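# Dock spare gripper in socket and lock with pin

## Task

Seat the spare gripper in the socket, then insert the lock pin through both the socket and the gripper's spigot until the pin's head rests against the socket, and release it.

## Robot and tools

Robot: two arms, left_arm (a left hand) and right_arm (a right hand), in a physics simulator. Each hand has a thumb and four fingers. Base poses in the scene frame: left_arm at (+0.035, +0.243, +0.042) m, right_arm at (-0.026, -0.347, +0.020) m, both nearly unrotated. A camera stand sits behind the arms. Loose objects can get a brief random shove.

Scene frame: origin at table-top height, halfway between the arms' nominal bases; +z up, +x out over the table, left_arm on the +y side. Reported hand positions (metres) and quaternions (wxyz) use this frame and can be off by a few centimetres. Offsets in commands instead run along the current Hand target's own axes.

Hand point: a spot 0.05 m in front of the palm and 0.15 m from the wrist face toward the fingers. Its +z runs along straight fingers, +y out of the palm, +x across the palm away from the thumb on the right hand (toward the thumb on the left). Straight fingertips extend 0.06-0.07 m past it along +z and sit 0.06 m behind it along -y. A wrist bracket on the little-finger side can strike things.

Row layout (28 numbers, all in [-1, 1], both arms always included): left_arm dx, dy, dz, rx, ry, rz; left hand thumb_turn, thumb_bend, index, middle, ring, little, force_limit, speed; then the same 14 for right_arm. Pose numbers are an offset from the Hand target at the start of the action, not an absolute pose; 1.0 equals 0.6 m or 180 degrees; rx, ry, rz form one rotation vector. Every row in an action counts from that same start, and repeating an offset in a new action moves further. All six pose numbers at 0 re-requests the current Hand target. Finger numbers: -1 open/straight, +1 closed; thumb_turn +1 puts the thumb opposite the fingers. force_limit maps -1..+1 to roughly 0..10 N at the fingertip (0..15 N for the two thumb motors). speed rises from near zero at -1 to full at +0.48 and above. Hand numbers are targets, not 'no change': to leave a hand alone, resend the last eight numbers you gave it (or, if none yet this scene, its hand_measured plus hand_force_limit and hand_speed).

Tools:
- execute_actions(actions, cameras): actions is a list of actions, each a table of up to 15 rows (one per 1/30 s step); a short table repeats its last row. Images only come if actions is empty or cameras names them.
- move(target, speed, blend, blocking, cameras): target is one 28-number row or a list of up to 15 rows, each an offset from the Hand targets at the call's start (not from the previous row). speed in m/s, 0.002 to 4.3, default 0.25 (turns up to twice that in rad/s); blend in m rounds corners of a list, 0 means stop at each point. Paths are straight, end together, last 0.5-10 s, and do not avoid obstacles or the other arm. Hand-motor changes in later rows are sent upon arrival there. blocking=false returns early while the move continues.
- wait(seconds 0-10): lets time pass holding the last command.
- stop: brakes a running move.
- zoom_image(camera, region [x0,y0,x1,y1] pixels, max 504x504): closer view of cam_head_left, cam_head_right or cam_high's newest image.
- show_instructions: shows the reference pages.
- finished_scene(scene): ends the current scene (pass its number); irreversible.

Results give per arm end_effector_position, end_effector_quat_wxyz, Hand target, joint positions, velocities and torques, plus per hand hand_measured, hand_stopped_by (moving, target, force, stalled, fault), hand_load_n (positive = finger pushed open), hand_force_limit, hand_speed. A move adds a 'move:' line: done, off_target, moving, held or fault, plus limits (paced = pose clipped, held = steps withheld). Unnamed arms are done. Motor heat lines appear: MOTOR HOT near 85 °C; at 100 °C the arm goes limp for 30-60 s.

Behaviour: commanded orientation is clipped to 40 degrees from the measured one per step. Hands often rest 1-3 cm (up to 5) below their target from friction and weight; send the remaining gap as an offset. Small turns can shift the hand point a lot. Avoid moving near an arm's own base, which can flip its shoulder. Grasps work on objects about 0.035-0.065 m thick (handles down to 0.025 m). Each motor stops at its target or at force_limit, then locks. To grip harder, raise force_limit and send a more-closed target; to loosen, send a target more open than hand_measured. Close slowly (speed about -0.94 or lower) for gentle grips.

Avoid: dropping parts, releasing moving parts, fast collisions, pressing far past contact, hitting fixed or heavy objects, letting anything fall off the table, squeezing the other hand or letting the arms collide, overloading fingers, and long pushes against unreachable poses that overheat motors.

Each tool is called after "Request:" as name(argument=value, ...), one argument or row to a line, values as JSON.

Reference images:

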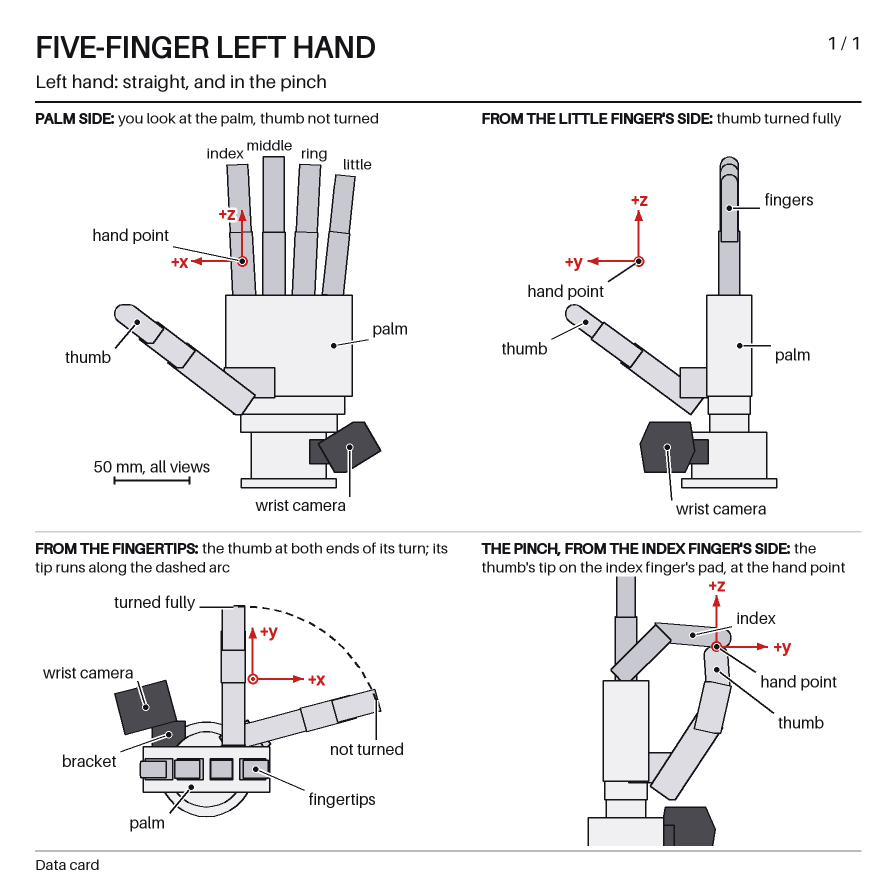

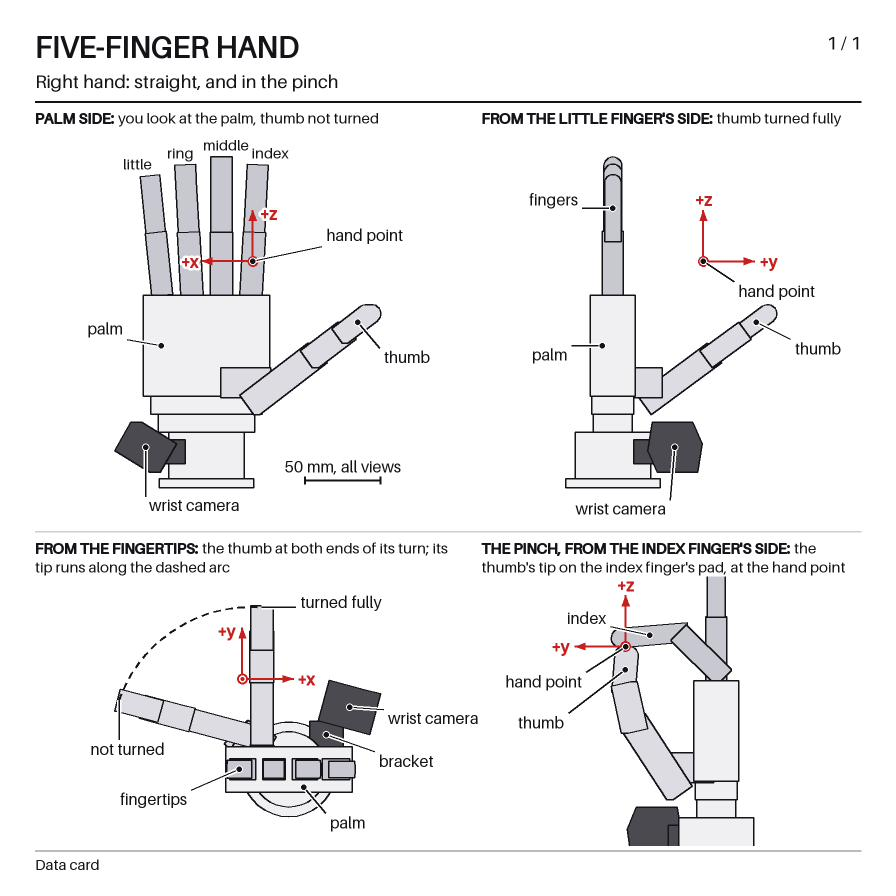

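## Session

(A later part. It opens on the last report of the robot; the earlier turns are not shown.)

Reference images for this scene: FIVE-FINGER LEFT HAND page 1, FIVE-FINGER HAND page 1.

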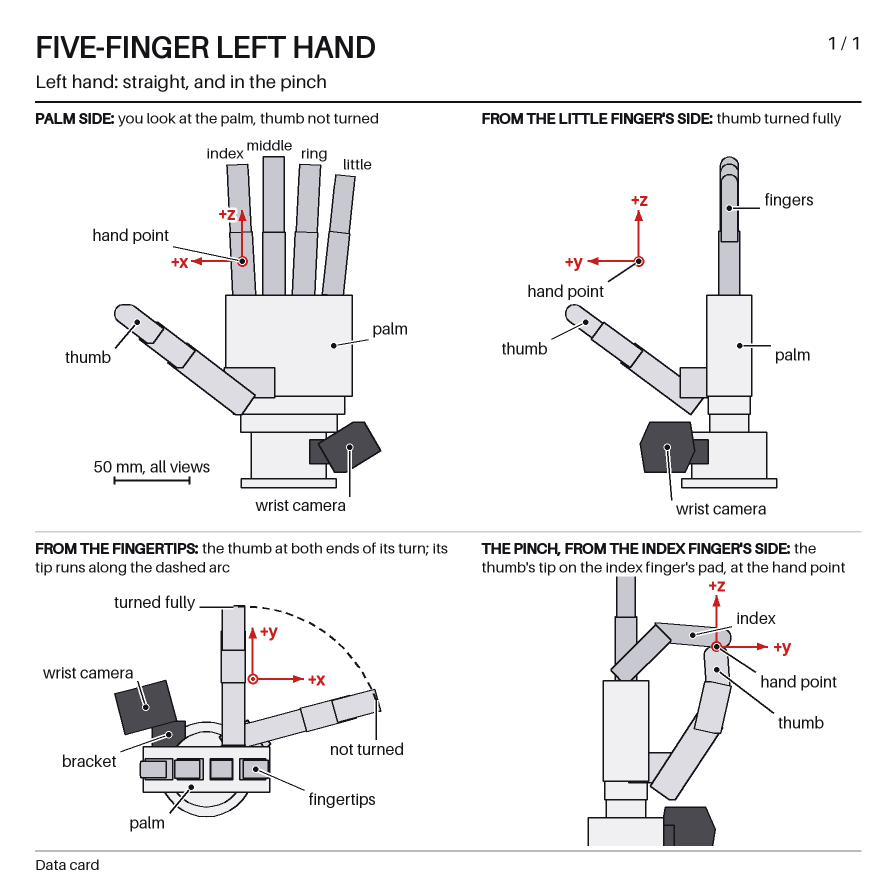

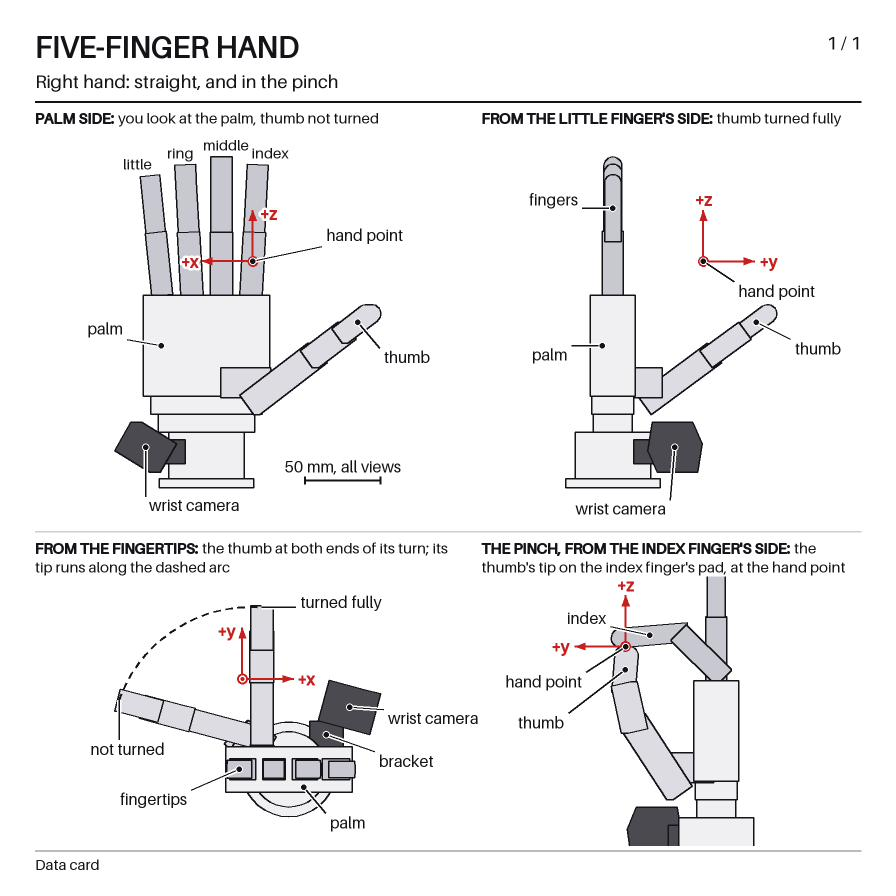

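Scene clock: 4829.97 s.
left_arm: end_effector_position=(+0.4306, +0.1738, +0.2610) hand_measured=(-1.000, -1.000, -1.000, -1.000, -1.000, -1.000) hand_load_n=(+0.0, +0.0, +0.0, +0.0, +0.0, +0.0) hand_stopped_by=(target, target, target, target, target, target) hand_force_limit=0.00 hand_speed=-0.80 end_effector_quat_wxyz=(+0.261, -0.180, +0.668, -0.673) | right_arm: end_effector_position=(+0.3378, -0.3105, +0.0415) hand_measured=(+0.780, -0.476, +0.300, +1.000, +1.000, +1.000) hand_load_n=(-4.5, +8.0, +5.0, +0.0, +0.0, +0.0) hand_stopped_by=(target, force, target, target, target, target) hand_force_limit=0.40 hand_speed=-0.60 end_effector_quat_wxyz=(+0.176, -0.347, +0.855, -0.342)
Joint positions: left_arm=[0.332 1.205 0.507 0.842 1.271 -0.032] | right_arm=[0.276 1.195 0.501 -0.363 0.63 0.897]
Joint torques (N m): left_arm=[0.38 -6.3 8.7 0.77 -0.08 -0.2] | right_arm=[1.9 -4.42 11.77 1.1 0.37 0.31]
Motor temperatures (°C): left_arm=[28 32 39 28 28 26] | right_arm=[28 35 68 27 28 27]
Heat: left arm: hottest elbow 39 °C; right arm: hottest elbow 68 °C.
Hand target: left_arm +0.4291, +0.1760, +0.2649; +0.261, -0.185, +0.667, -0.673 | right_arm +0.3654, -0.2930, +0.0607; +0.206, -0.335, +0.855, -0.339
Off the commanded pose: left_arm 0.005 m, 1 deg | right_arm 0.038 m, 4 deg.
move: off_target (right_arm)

Request:
move(
  target=[0,0,0,0,0,0,-1,-1,-1,-1,-1,-1,0,-0.8,-0.005,0.0057,-0.0075,0,0,0,0.78,0.33,0.3,1,1,1,0.4,-0.6],
  speed=0.03,
)

Scene clock: 4838.03 s.
left_arm: end_effector_position=(+0.4306, +0.1738, +0.2610) hand_measured=(-1.000, -1.000, -1.000, -1.000, -1.000, -1.000) hand_load_n=(+0.0, +0.0, +0.0, +0.0, +0.0, +0.0) hand_stopped_by=(target, target, target, target, target, target) hand_force_limit=0.00 hand_speed=-0.80 end_effector_quat_wxyz=(+0.261, -0.180, +0.668, -0.673) | right_arm: end_effector_position=(+0.3357, -0.3084, +0.0415) hand_measured=(+0.780, -0.476, +0.300, +1.000, +1.000, +1.000) hand_load_n=(-1.5, +8.5, +4.5, +0.0, +0.0, +0.0) hand_stopped_by=(target, force, target, target, target, target) hand_force_limit=0.40 hand_speed=-0.60 end_effector_quat_wxyz=(+0.173, -0.343, +0.856, -0.345)
Joint positions: left_arm=[0.332 1.205 0.507 0.842 1.271 -0.032] | right_arm=[0.292 1.196 0.503 -0.382 0.646 0.922]
Joint torques (N m): left_arm=[0.38 -6.24 8.69 0.79 -0.08 -0.21] | right_arm=[2.02 -4.66 11.84 0.84 0.17 0.28]
Motor temperatures (°C): left_arm=[28 32 39 28 28 26] | right_arm=[28 35 70 27 28 27]
Heat: left arm: hottest elbow 39 °C; right arm: hottest elbow 70 °C.
Hand target: left_arm +0.4291, +0.1760, +0.2649; +0.261, -0.185, +0.667, -0.673 | right_arm +0.3632, -0.2870, +0.0615; +0.205, -0.335, +0.855, -0.338
Off the commanded pose: left_arm 0.005 m, 1 deg | right_arm 0.040 m, 4 deg.
move: off_target (right_arm)

Request:
move(
  target=[0,0,0,0,0,0,-1,-1,-1,-1,-1,-1,0,-0.8,-0.0089,-0.0082,0.0005,0,0,0,0.78,0.33,0.3,1,1,1,0.4,-0.6],
  speed=0.03,
)

Scene clock: 4848.23 s.
left_arm: end_effector_position=(+0.4306, +0.1738, +0.2610) hand_measured=(-1.000, -1.000, -1.000, -1.000, -1.000, -1.000) hand_load_n=(+0.0, +0.0, +0.0, +0.0, +0.0, +0.0) hand_stopped_by=(target, target, target, target, target, target) hand_force_limit=0.00 hand_speed=-0.80 end_effector_quat_wxyz=(+0.261, -0.180, +0.668, -0.673) | right_arm: end_effector_position=(+0.3364, -0.3084, +0.0420) hand_measured=(+0.780, -0.476, +0.300, +1.000, +1.000, +1.000) hand_load_n=(-3.0, +8.0, +4.5, +0.0, +0.0, +0.0) hand_stopped_by=(target, force, target, target, target, target) hand_force_limit=0.40 hand_speed=-0.60 end_effector_quat_wxyz=(+0.167, -0.345, +0.857, -0.345)
Joint positions: left_arm=[0.332 1.205 0.507 0.842 1.271 -0.032] | right_arm=[0.292 1.203 0.515 -0.399 0.648 0.923]
Joint torques (N m): left_arm=[0.44 -6.24 8.69 0.76 -0.08 -0.21] | right_arm=[2.08 -4.72 12.49 1.07 0.05 0.24]
Motor temperatures (°C): left_arm=[28 32 39 28 28 26] | right_arm=[28 35 69 27 28 27]
Heat: left arm: hottest elbow 39 °C; right arm: hottest elbow 69 °C.
Hand target: left_arm +0.4291, +0.1760, +0.2649; +0.261, -0.185, +0.667, -0.673 | right_arm +0.3692, -0.2860, +0.0655; +0.206, -0.335, +0.855, -0.339
Off the commanded pose: left_arm 0.005 m, 1 deg | right_arm 0.046 m, 5 deg.
move: off_target (right_arm)

Request:
wait(
  seconds=0,
  cameras=["cam_head_left","cam_head_right","cam_high"],
)

Request:
zoom_image(
  camera="cam_head_left",
  region=[478, 260, 508, 290],
)

Request:
zoom_image(
  camera="cam_high",
  region=[164, 266, 194, 296],
)

Request:
zoom_image(
  camera="cam_head_right",
  region=[470, 240, 530, 300],
)

Scene clock: 4856.73 s.
left_arm: end_effector_position=(+0.4306, +0.1738, +0.2610) hand_measured=(-1.000, -1.000, -1.000, -1.000, -1.000, -1.000) hand_load_n=(+0.0, +0.0, -0.5, +0.0, +0.0, +0.0) hand_stopped_by=(target, target, target, target, target, target) hand_force_limit=0.00 hand_speed=-0.80 end_effector_quat_wxyz=(+0.261, -0.180, +0.668, -0.673) | right_arm: end_effector_position=(+0.3364, -0.3084, +0.0420) hand_measured=(+0.780, -0.476, +0.300, +1.000, +1.000, +1.000) hand_load_n=(-3.0, +8.0, +4.5, +0.0, +0.0, +0.0) hand_stopped_by=(target, force, target, target, target, target) hand_force_limit=0.40 hand_speed=-0.60 end_effector_quat_wxyz=(+0.167, -0.345, +0.857, -0.345)
Joint positions: left_arm=[0.332 1.205 0.507 0.842 1.271 -0.032] | right_arm=[0.292 1.203 0.515 -0.399 0.648 0.923]
Joint torques (N m): left_arm=[0.44 -6.3 8.69 0.77 -0.08 -0.21] | right_arm=[1.96 -4.89 12.51 1.16 0.03 0.23]
Motor temperatures (°C): left_arm=[28 32 39 28 28 26] | right_arm=[28 35 69 27 27 27]
Heat: left arm: hottest elbow 39 °C; right arm: hottest elbow 69 °C.
Hand target: left_arm +0.4291, +0.1760, +0.2649; +0.261, -0.185, +0.667, -0.673 | right_arm +0.3692, -0.2860, +0.0655; +0.206, -0.335, +0.855, -0.339
Off the commanded pose: left_arm 0.005 m, 1 deg | right_arm 0.046 m, 5 deg.

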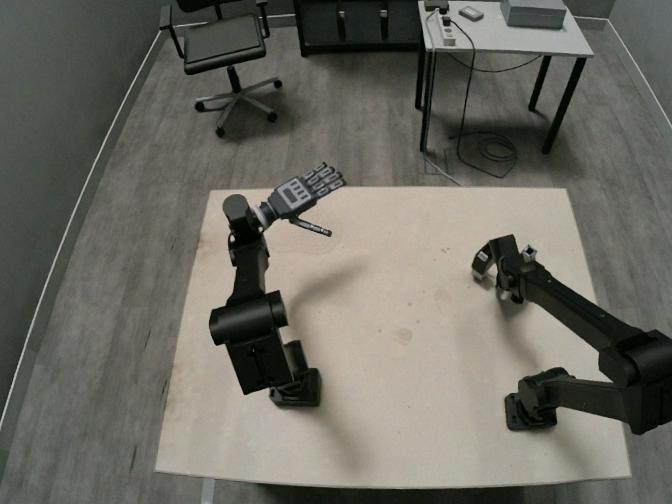

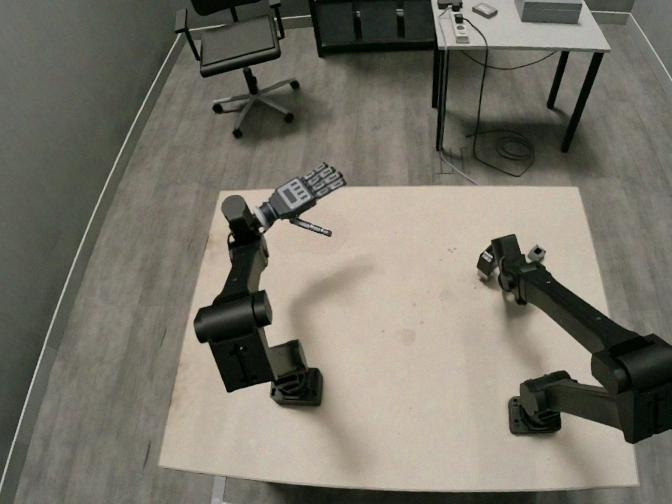

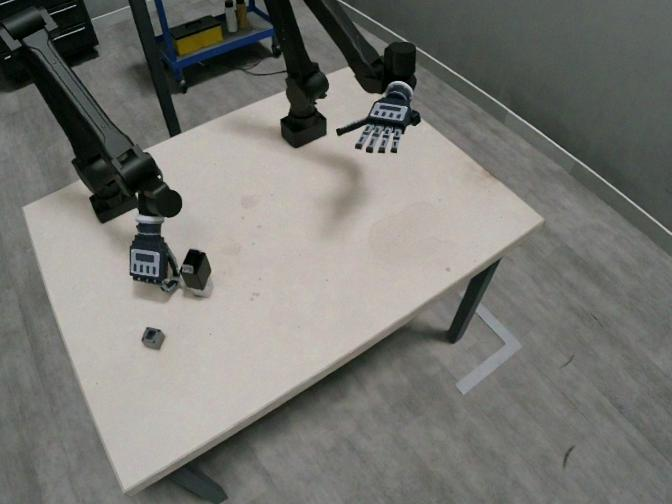

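Scaled by 16.800 from the camera's 672x504 image, which has a finer 960x720 frame.

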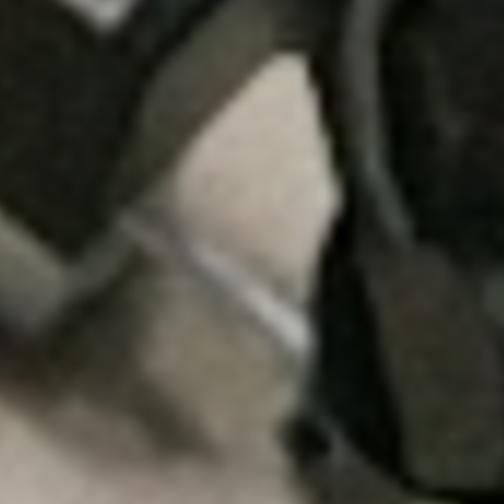

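Scaled by 16.800 from the camera's 672x504 image, which has a finer 960x720 frame.

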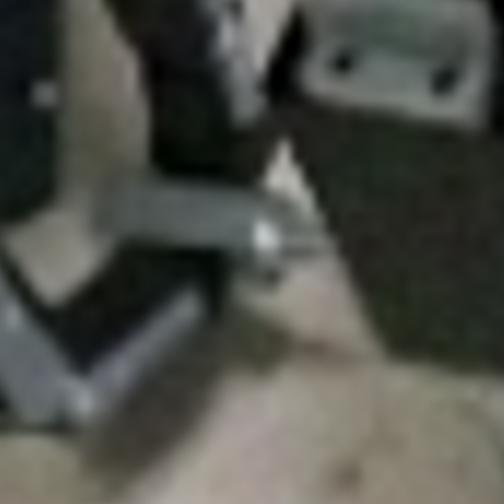

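Scaled by 8.400 from the camera's 672x504 image, which has a finer 960x720 frame.

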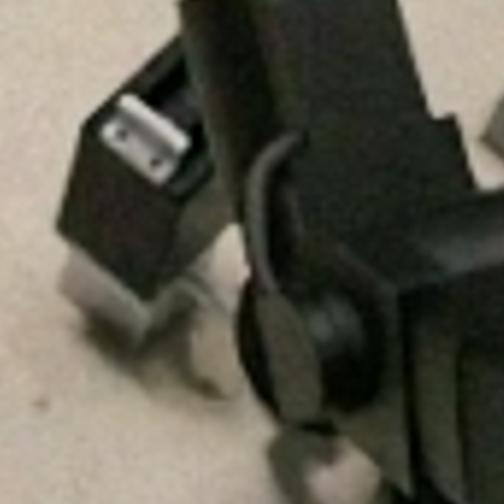

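Request:
move(
  target=[0,0,0,0,0,0,-1,-1,-1,-1,-1,-1,0,-0.8,-0.0142,0.0075,-0.0054,0,0,0,0.78,0.33,0.3,1,1,1,0.4,-0.6],
  speed=0.03,
)

Scene clock: 4876.00 s.
left_arm: end_effector_position=(+0.4306, +0.1738, +0.2610) hand_measured=(-1.000, -1.000, -1.000, -1.000, -1.000, -1.000) hand_load_n=(+0.0, +0.0, +0.0, +0.0, -0.5, +0.0) hand_stopped_by=(target, target, target, target, target, target) hand_force_limit=0.00 hand_speed=-0.80 end_effector_quat_wxyz=(+0.261, -0.180, +0.668, -0.673) | right_arm: end_effector_position=(+0.3358, -0.3066, +0.0420) hand_measured=(+0.780, -0.476, +0.300, +1.000, +1.000, +1.000) hand_load_n=(-3.0, +8.5, +4.0, +0.0, +0.0, +0.0) hand_stopped_by=(target, force, target, target, target, target) hand_force_limit=0.40 hand_speed=-0.60 end_effector_quat_wxyz=(+0.159, -0.348, +0.855, -0.351)
Joint positions: left_arm=[0.332 1.205 0.507 0.842 1.271 -0.032] | right_arm=[0.308 1.214 0.527 -0.423 0.667 0.933]
Joint torques (N m): left_arm=[0.38 -6.3 8.7 0.77 -0.08 -0.2] | right_arm=[2.9 -4.37 12.67 1.25 -0.24 0.47]
Motor temperatures (°C): left_arm=[28 32 39 28 28 26] | right_arm=[28 35 70 27 27 27]
Heat: left arm: hottest elbow 39 °C; right arm: hottest elbow 70 °C.
Hand target: left_arm +0.4291, +0.1760, +0.2649; +0.261, -0.185, +0.667, -0.673 | right_arm +0.3713, -0.2760, +0.0657; +0.206, -0.335, +0.855, -0.338
Off the commanded pose: left_arm 0.005 m, 1 deg | right_arm 0.052 m, 6 deg.
move: off_target (right_arm)

Request:
move(
  target=[0,0,0,0,0,0,-1,-1,-1,-1,-1,-1,0,-0.8,-0.0069,-0.0076,0.0092,0,0,0,0.78,0.33,0.3,1,1,1,0.4,-0.6],
  speed=0.03,
  cameras=["cam_head_left","cam_high"],
)

Request:
zoom_image(
  camera="cam_head_left",
  region=[478, 260, 508, 290],
)

Request:
zoom_image(
  camera="cam_high",
  region=[164, 266, 194, 296],
)

Scene clock: 4885.00 s.
left_arm: end_effector_position=(+0.4306, +0.1738, +0.2610) hand_measured=(-1.000, -1.000, -1.000, -1.000, -1.000, -1.000) hand_load_n=(-0.5, +0.0, +0.0, +0.0, -0.5, +0.0) hand_stopped_by=(target, target, target, target, target, target) hand_force_limit=0.00 hand_speed=-0.80 end_effector_quat_wxyz=(+0.261, -0.180, +0.668, -0.673) | right_arm: end_effector_position=(+0.3575, -0.2921, +0.0514) hand_measured=(+0.780, -0.474, +0.300, +1.000, +1.000, +1.000) hand_load_n=(-0.5, +0.5, +0.0, +0.0, +0.0, +0.0) hand_stopped_by=(target, force, target, target, target, target) hand_force_limit=0.40 hand_speed=-0.60 end_effector_quat_wxyz=(+0.180, -0.342, +0.857, -0.341)
Joint positions: left_arm=[0.332 1.205 0.507 0.842 1.271 -0.032] | right_arm=[0.318 1.244 0.574 -0.41 0.649 0.953]
Joint torques (N m): left_arm=[0.38 -6.36 8.7 0.77 -0.08 -0.2] | right_arm=[0.91 -5.3 10.47 1.62 0.38 0.09]
Motor temperatures (°C): left_arm=[28 32 39 28 28 26] | right_arm=[28 35 73 27 27 28]
Heat: left arm: hottest elbow 39 °C; right arm: hottest elbow 73 °C.
Hand target: left_arm +0.4291, +0.1760, +0.2649; +0.261, -0.185, +0.667, -0.673 | right_arm +0.3793, -0.2781, +0.0656; +0.206, -0.335, +0.855, -0.339
Off the commanded pose: left_arm 0.005 m, 1 deg | right_arm 0.030 m, 3 deg.
move: off_target (right_arm)
Images, in order (width x height): cam_head_left 672x504, cam_high 672x504.

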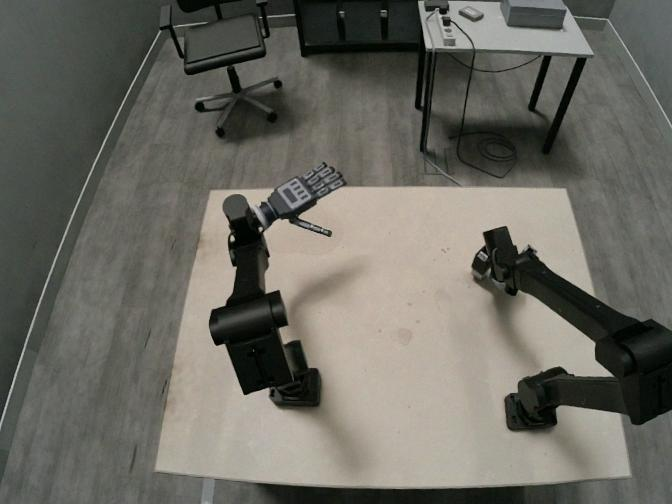

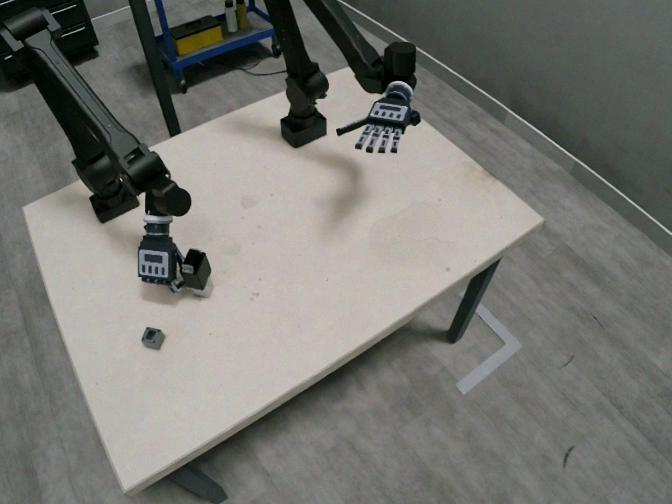

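Scaled by 16.800 from the camera's 672x504 image, which has a finer 960x720 frame.

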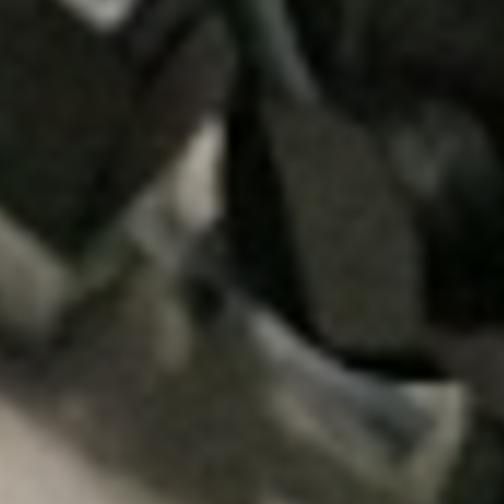

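Scaled by 16.800 from the camera's 672x504 image, which has a finer 960x720 frame.

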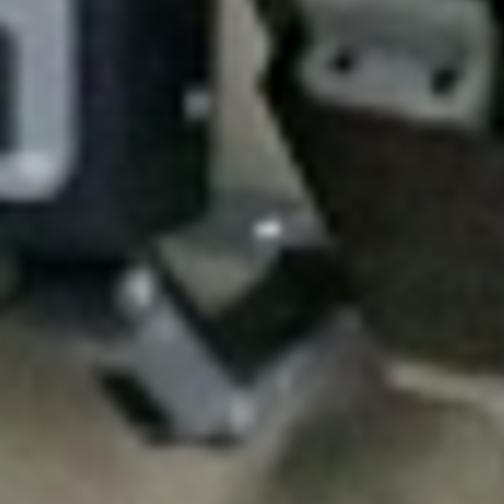

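Request:
move(
  target=[0,0,0,0,0,0,-1,-1,-1,-1,-1,-1,0,-0.8,0,0,0,0,0,0,0.78,-1,0.3,1,1,1,0.4,-0.3],
  speed=0.03,
  cameras=["cam_head_left","cam_high"],
)

Request:
zoom_image(
  camera="cam_head_left",
  region=[470, 250, 530, 300],
)

Request:
zoom_image(
  camera="cam_high",
  region=[150, 250, 220, 310],
)

Scene clock: 4914.70 s.
left_arm: end_effector_position=(+0.4306, +0.1738, +0.2610) hand_measured=(-1.000, -1.000, -1.000, -1.000, -1.000, -1.000) hand_load_n=(+0.0, +0.0, +0.0, +0.0, +0.0, +0.0) hand_stopped_by=(target, target, target, target, target, target) hand_force_limit=0.00 hand_speed=-0.80 end_effector_quat_wxyz=(+0.261, -0.180, +0.668, -0.673) | right_arm: end_effector_position=(+0.3575, -0.2921, +0.0514) hand_measured=(+0.780, -1.000, +0.300, +1.000, +1.000, +1.000) hand_load_n=(+0.0, +0.0, +0.0, +0.5, +0.0, +0.0) hand_stopped_by=(target, target, target, target, target, target) hand_force_limit=0.40 hand_speed=-0.30 end_effector_quat_wxyz=(+0.180, -0.342, +0.857, -0.341)
Joint positions: left_arm=[0.332 1.205 0.507 0.842 1.271 -0.032] | right_arm=[0.318 1.244 0.574 -0.41 0.649 0.953]
Joint torques (N m): left_arm=[0.38 -6.24 8.7 0.79 -0.08 -0.2] | right_arm=[0.85 -5.19 10.51 1.62 0.36 0.09]
Motor temperatures (°C): left_arm=[28 32 39 28 28 26] | right_arm=[28 35 75 27 27 27]
Heat: left arm: hottest elbow 39 °C; right arm: hottest elbow 75 °C.
Hand target: left_arm +0.4291, +0.1760, +0.2649; +0.261, -0.185, +0.667, -0.673 | right_arm +0.3793, -0.2781, +0.0656; +0.206, -0.335, +0.855, -0.339
Off the commanded pose: left_arm 0.005 m, 1 deg | right_arm 0.030 m, 3 deg.
move: off_target (right_arm)
Images, in order (width x height): cam_head_left 672x504, cam_high 672x504.

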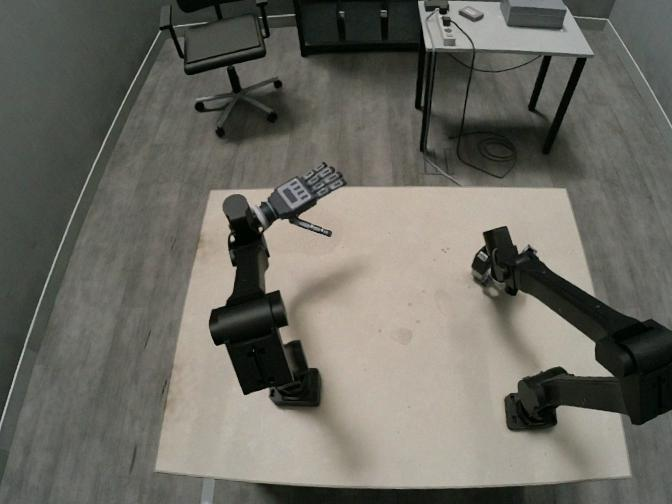

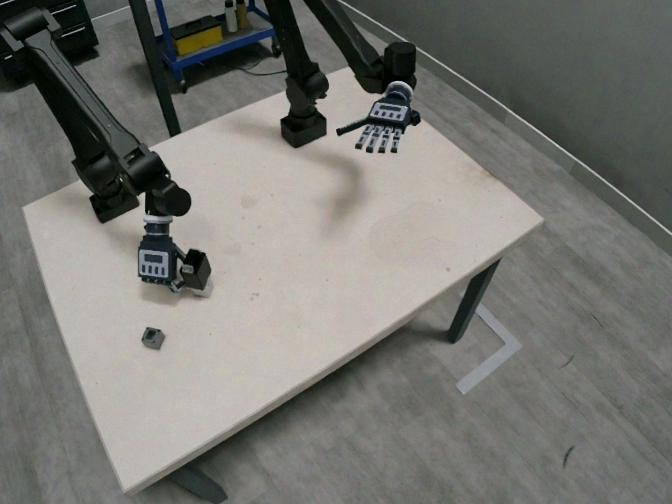

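Scaled by 8.400 from the camera's 672x504 image, which has a finer 960x720 frame.

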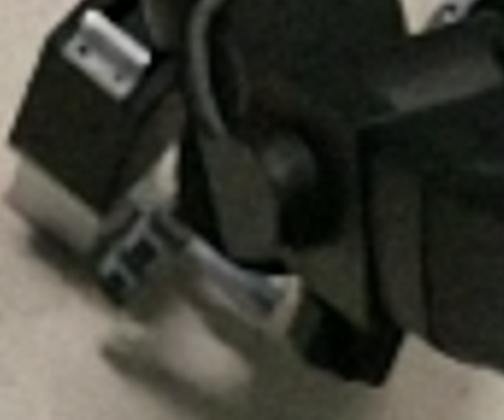

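Scaled by 7.200 from the camera's 672x504 image, which has a finer 960x720 frame.

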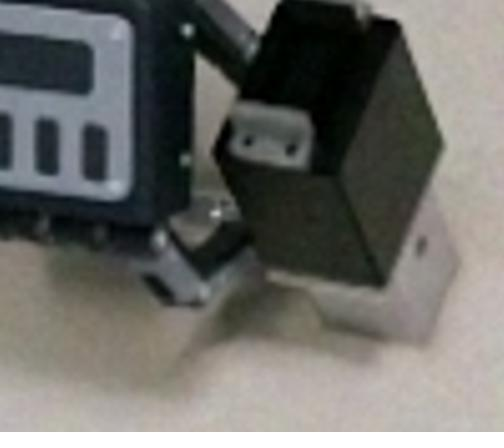

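Request:
move(
  target=[0,0,0,0,0,0,-1,-1,-1,-1,-1,-1,0,-0.8,0.0102,-0.0675,0.0083,0,0,0,0.78,-1,0.3,1,1,1,0.4,-0.3],
  speed=0.05,
  cameras=["cam_head_left","cam_high"],
)

Request:
zoom_image(
  camera="cam_head_left",
  region=[470, 250, 530, 300],
)

Request:
zoom_image(
  camera="cam_high",
  region=[150, 250, 220, 310],
)

Scene clock: 4935.77 s.
left_arm: end_effector_position=(+0.4306, +0.1738, +0.2610) hand_measured=(-1.000, -1.000, -1.000, -1.000, -1.000, -1.000) hand_load_n=(-0.5, +0.0, +0.0, +0.0, +0.0, +0.0) hand_stopped_by=(target, target, target, target, target, target) hand_force_limit=0.00 hand_speed=-0.80 end_effector_quat_wxyz=(+0.261, -0.180, +0.668, -0.673) | right_arm: end_effector_position=(+0.3730, -0.3055, +0.0649) hand_measured=(+0.780, -1.000, +0.300, +1.000, +1.000, +1.000) hand_load_n=(+0.0, +0.0, +0.0, +0.0, +0.5, +0.0) hand_stopped_by=(target, target, target, target, target, target) hand_force_limit=0.40 hand_speed=-0.30 end_effector_quat_wxyz=(+0.181, -0.347, +0.857, -0.334)
Joint positions: left_arm=[0.332 1.205 0.507 0.842 1.271 -0.032] | right_arm=[0.25 1.239 0.612 -0.41 0.598 0.874]
Joint torques (N m): left_arm=[0.32 -6.3 8.69 0.77 -0.08 -0.21] | right_arm=[-1.96 -7.36 11.15 1.09 0.27 -0.18]
Motor temperatures (°C): left_arm=[28 32 39 28 28 26] | right_arm=[28 35 75 27 27 27]
Heat: left arm: hottest elbow 39 °C; right arm: hottest elbow 75 °C.
Hand target: left_arm +0.4291, +0.1760, +0.2649; +0.261, -0.185, +0.667, -0.673 | right_arm +0.3956, -0.3067, +0.0905; +0.206, -0.335, +0.855, -0.339
Off the commanded pose: left_arm 0.005 m, 1 deg | right_arm 0.034 m, 3 deg.
move: off_target (right_arm)
Images, in order (width x height): cam_head_left 672x504, cam_high 672x504.

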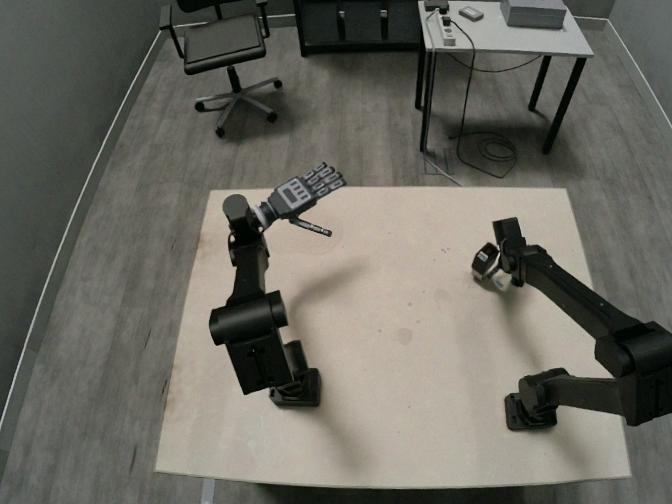

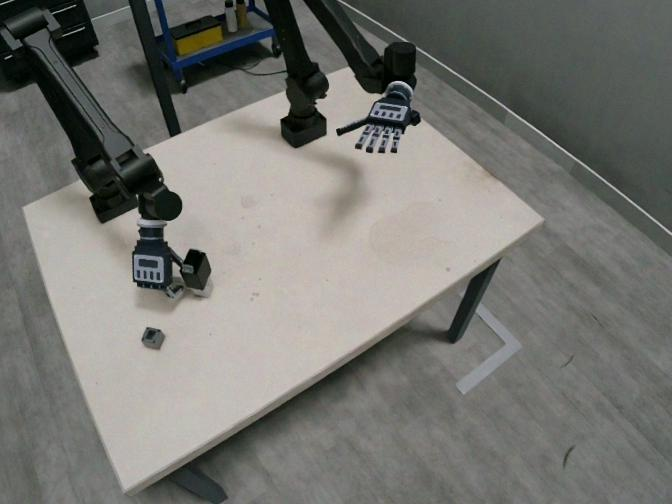

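Scaled by 8.400 from the camera's 672x504 image, which has a finer 960x720 frame.

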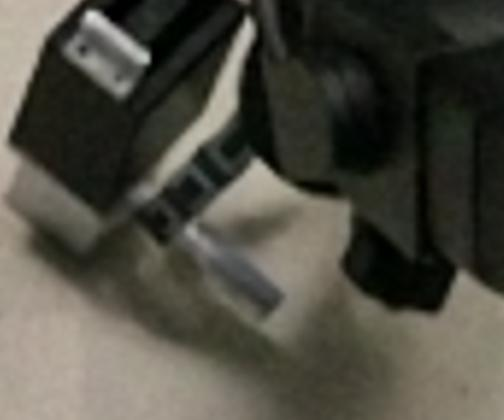

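Scaled by 7.200 from the camera's 672x504 image, which has a finer 960x720 frame.

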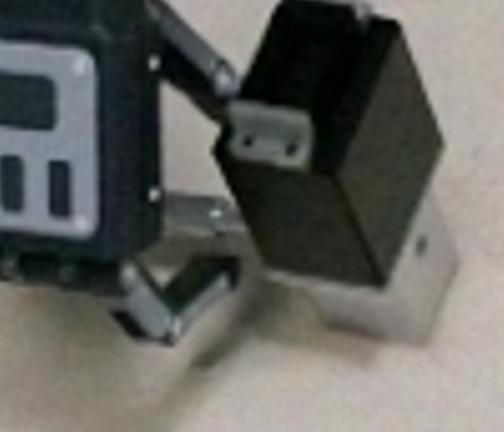

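Request:
move(
  target=[
    [0,0,0,0,0,0,-1,-1,-1,-1,-1,-1,0,-0.8,0.006,-0.0628,-0.0572,0,0,0,0.78,-1,0.3,1,1,1,0.4,-0.3],
    [0,0,0,0,0,0,-1,-1,-1,-1,-1,-1,0,-0.8,0.173,-0.0598,-0.115,-0.2567,0.0387,-0.0137,1,-1,1,1,1,1,0.4,-0.3],
  ],
  speed=0.1,
  blend=[0.02,0],
  cameras=["cam_head_left","cam_high"],
)

Request:
zoom_image(
  camera="cam_head_left",
  region=[475, 255, 515, 295],
)

Request:
zoom_image(
  camera="cam_high",
  region=[160, 255, 210, 305],
)

Scene clock: 4987.53 s.
left_arm: end_effector_position=(+0.4306, +0.1738, +0.2610) hand_measured=(-1.000, -1.000, -1.000, -1.000, -1.000, -1.000) hand_load_n=(+0.0, +0.0, +0.0, +0.0, +0.0, +0.0) hand_stopped_by=(target, target, target, target, target, target) hand_force_limit=0.00 hand_speed=-0.80 end_effector_quat_wxyz=(+0.261, -0.180, +0.668, -0.673) | right_arm: end_effector_position=(+0.2847, -0.3612, +0.1383) hand_measured=(+1.000, -1.000, +1.000, +1.000, +1.000, +1.000) hand_load_n=(+0.5, +0.0, +0.5, +0.0, +0.0, +0.0) hand_stopped_by=(target, target, target, target, target, target) hand_force_limit=0.40 hand_speed=-0.30 end_effector_quat_wxyz=(-0.011, -0.388, +0.922, +0.006)
Joint positions: left_arm=[0.332 1.205 0.507 0.842 1.271 -0.032] | right_arm=[-0.22 1.306 0.964 -1.253 0.004 0.546]
Joint torques (N m): left_arm=[0.44 -6.3 8.69 0.77 -0.08 -0.2] | right_arm=[-2.14 -6.48 11.62 -0.28 -0.23 -0.19]
Motor temperatures (°C): left_arm=[28 32 39 28 28 26] | right_arm=[28 36 76 27 27 27]
Heat: left arm: hottest elbow 39 °C; right arm: hottest elbow 76 °C.
Hand target: left_arm +0.4291, +0.1760, +0.2649; +0.261, -0.185, +0.667, -0.673 | right_arm +0.2993, -0.3697, +0.1505; +0.000, -0.386, +0.923, +0.001
Off the commanded pose: left_arm 0.005 m, 1 deg | right_arm 0.021 m, 1 deg.
move: off_target (right_arm); target 2's new numbers were sent with right_arm's hand 0.021 m and 1 deg from that target
Images, in order (width x height): cam_head_left 672x504, cam_high 672x504.

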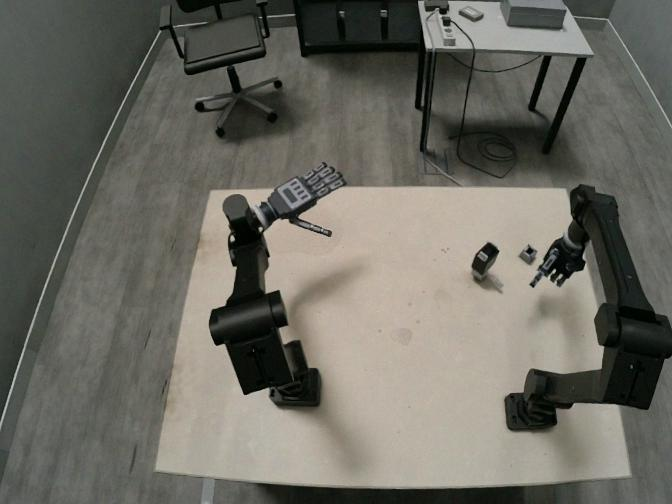

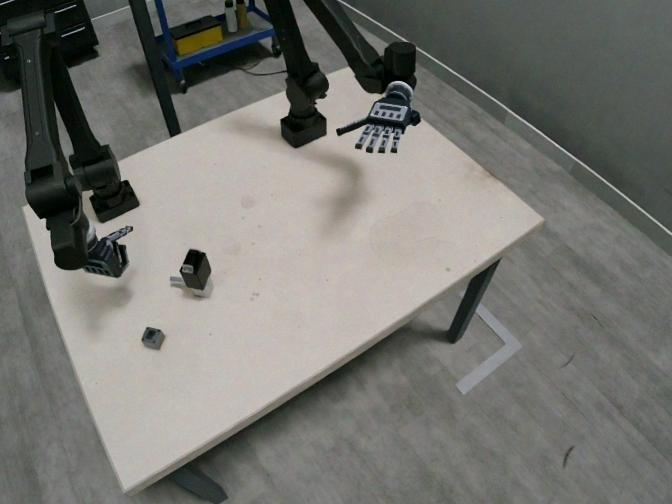

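Scaled by 12.600 from the camera's 672x504 image, which has a finer 960x720 frame.

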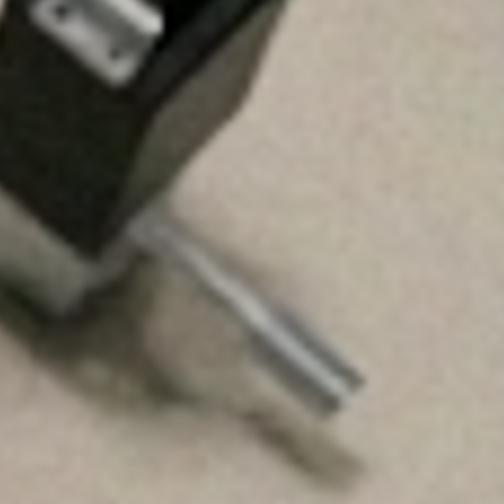

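Scaled by 10.080 from the camera's 672x504 image, which has a finer 960x720 frame.

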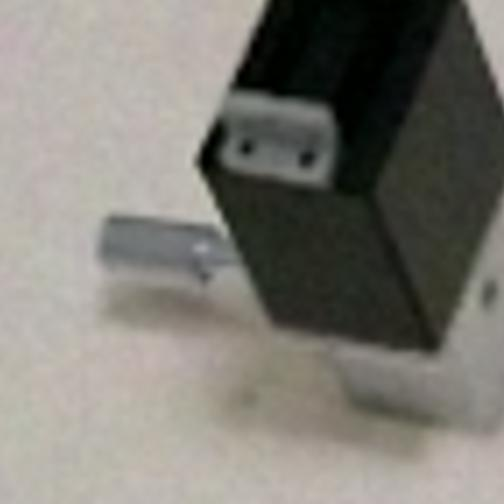

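Request:
move(
  target=[
    [0,0,0,0,0,0,-1,-1,-1,-1,-1,-1,0,-0.8,-0.0283,0.1058,0.0842,0,0,0,1,-1,1,1,1,1,0.4,-0.3],
    [0,0,0,0,0,0,-1,-1,-1,-1,-1,-1,0,-0.8,-0.0283,0.1058,0.2075,0,0,0,1,-1,1,1,1,1,0.4,-0.3],
  ],
  speed=[0.12,0.07],
  blend=[0.02,0],
  cameras=["cam_head_left","cam_high"],
)

Request:
zoom_image(
  camera="cam_head_left",
  region=[475, 255, 535, 315],
)

Request:
zoom_image(
  camera="cam_high",
  region=[130, 240, 210, 300],
)

Scene clock: 5011.53 s.
left_arm: end_effector_position=(+0.4306, +0.1738, +0.2610) hand_measured=(-1.000, -1.000, -1.000, -1.000, -1.000, -1.000) hand_load_n=(-0.5, +0.0, +0.0, +0.0, +0.0, +0.0) hand_stopped_by=(target, target, target, target, target, target) hand_force_limit=0.00 hand_speed=-0.80 end_effector_quat_wxyz=(+0.261, -0.180, +0.668, -0.673) | right_arm: end_effector_position=(+0.2633, -0.3179, +0.0293) hand_measured=(+1.000, -1.000, +1.000, +1.000, +1.000, +1.000) hand_load_n=(+0.0, +0.0, +0.0, +0.0, +0.0, +0.0) hand_stopped_by=(target, target, target, target, target, target) hand_force_limit=0.40 hand_speed=-0.30 end_effector_quat_wxyz=(-0.001, -0.384, +0.923, +0.001)
Joint positions: left_arm=[0.332 1.205 0.507 0.842 1.271 -0.032] | right_arm=[-0.104 1.373 0.701 -0.901 -0.001 0.67]
Joint torques (N m): left_arm=[0.38 -6.3 8.69 0.77 -0.08 -0.2] | right_arm=[0.85 -6.18 6.5 0.47 -0.08 0.08]
Motor temperatures (°C): left_arm=[28 32 39 28 28 26] | right_arm=[28 36 72 27 27 27]
Heat: left arm: hottest elbow 39 °C; right arm: hottest elbow 72 °C.
Hand target: left_arm +0.4291, +0.1760, +0.2649; +0.261, -0.185, +0.667, -0.673 | right_arm +0.2660, -0.3130, +0.0261; +0.000, -0.386, +0.923, +0.001
Off the commanded pose: left_arm 0.005 m, 1 deg | right_arm 0.007 m, 0 deg.
move: done
Images, in order (width x height): cam_head_left 672x504, cam_high 672x504.

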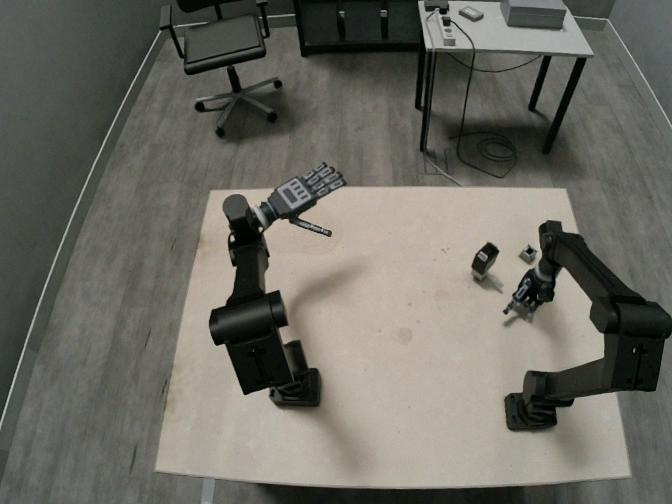

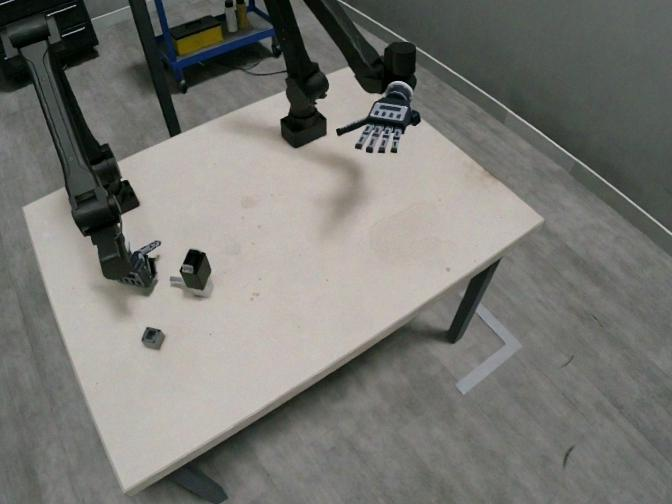

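Scaled by 8.400 from the camera's 672x504 image, which has a finer 960x720 frame.

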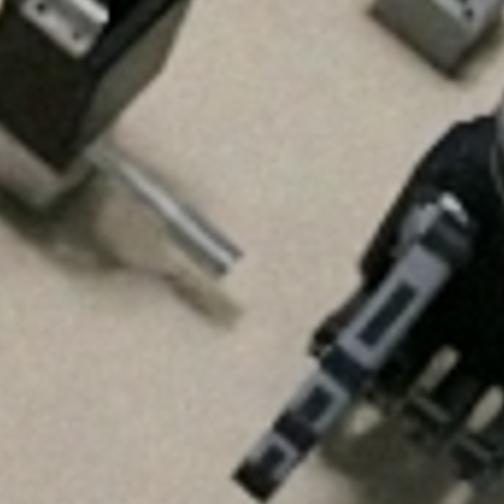

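Scaled by 6.300 from the camera's 672x504 image, which has a finer 960x720 frame.

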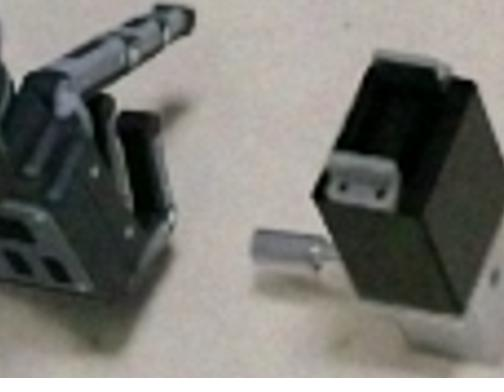

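Request:
move(
  target=[0,0,0,0,0,0,-1,-1,-1,-1,-1,-1,0,-0.8,-0.0259,-0.0025,0.0133,0,0,0,1,-1,1,1,1,1,0.4,-0.3],
  speed=0.05,
)

Scene clock: 5037.60 s.
left_arm: end_effector_position=(+0.4306, +0.1738, +0.2610) hand_measured=(-1.000, -1.000, -1.000, -1.000, -1.000, -1.000) hand_load_n=(-0.5, +0.0, +0.0, +0.0, +0.0, +0.0) hand_stopped_by=(target, target, target, target, target, target) hand_force_limit=0.00 hand_speed=-0.80 end_effector_quat_wxyz=(+0.261, -0.180, +0.668, -0.673) | right_arm: end_effector_position=(+0.2658, -0.3077, +0.0169) hand_measured=(+1.000, -1.000, +1.000, +1.000, +1.000, +1.000) hand_load_n=(+0.0, +0.0, +0.0, +0.0, +0.0, +0.0) hand_stopped_by=(target, target, target, target, target, target) hand_force_limit=0.40 hand_speed=-0.30 end_effector_quat_wxyz=(-0.009, -0.384, +0.923, +0.005)
Joint positions: left_arm=[0.332 1.205 0.507 0.842 1.271 -0.032] | right_arm=[-0.071 1.417 0.701 -0.875 -0.001 0.703]
Joint torques (N m): left_arm=[0.38 -6.3 8.7 0.76 -0.08 -0.2] | right_arm=[1.14 -6.48 7.87 0.54 -0.1 0.11]
Motor temperatures (°C): left_arm=[28 32 39 28 28 26] | right_arm=[28 35 67 27 27 27]
Heat: left arm: hottest elbow 39 °C; right arm: hottest elbow 67 °C.
Hand target: left_arm +0.4291, +0.1760, +0.2649; +0.261, -0.185, +0.667, -0.673 | right_arm +0.2781, -0.3029, +0.0182; +0.000, -0.386, +0.923, +0.000
Off the commanded pose: left_arm 0.005 m, 1 deg | right_arm 0.013 m, 1 deg.
move: off_target (right_arm)

Request:
move(
  target=[0,0,0,0,0,0,-1,-1,-1,-1,-1,-1,0,-0.8,-0.0239,-0.009,-0.0263,0,0,0,1,-1,1,1,1,1,0.4,-0.3],
  speed=0.05,
)

Scene clock: 5047.00 s.
left_arm: end_effector_position=(+0.4306, +0.1738, +0.2610) hand_measured=(-1.000, -1.000, -1.000, -1.000, -1.000, -1.000) hand_load_n=(+0.0, +0.0, +0.0, +0.0, +0.0, +0.0) hand_stopped_by=(target, target, target, target, target, target) hand_force_limit=0.00 hand_speed=-0.80 end_effector_quat_wxyz=(+0.261, -0.180, +0.668, -0.673) | right_arm: end_effector_position=(+0.2767, -0.3017, +0.0271) hand_measured=(+1.000, -1.000, +1.000, +1.000, +1.000, +1.000) hand_load_n=(+0.0, +0.0, +0.0, +0.0, +0.0, +0.0) hand_stopped_by=(target, target, target, target, target, target) hand_force_limit=0.40 hand_speed=-0.30 end_effector_quat_wxyz=(-0.006, -0.384, +0.923, +0.003)
Joint positions: left_arm=[0.332 1.205 0.507 0.842 1.271 -0.032] | right_arm=[-0.049 1.418 0.738 -0.905 -0.001 0.725]
Joint torques (N m): left_arm=[0.32 -6.3 8.7 0.77 -0.08 -0.2] | right_arm=[1.03 -6.42 9.52 -0.29 -0.1 0.08]
Motor temperatures (°C): left_arm=[28 32 39 28 28 26] | right_arm=[28 35 67 27 27 27]
Heat: left arm: hottest elbow 39 °C; right arm: hottest elbow 67 °C.
Hand target: left_arm +0.4291, +0.1760, +0.2649; +0.261, -0.185, +0.667, -0.673 | right_arm +0.2920, -0.2965, +0.0340; +0.000, -0.386, +0.923, +0.000
Off the commanded pose: left_arm 0.005 m, 1 deg | right_arm 0.018 m, 1 deg.
move: off_target (right_arm)


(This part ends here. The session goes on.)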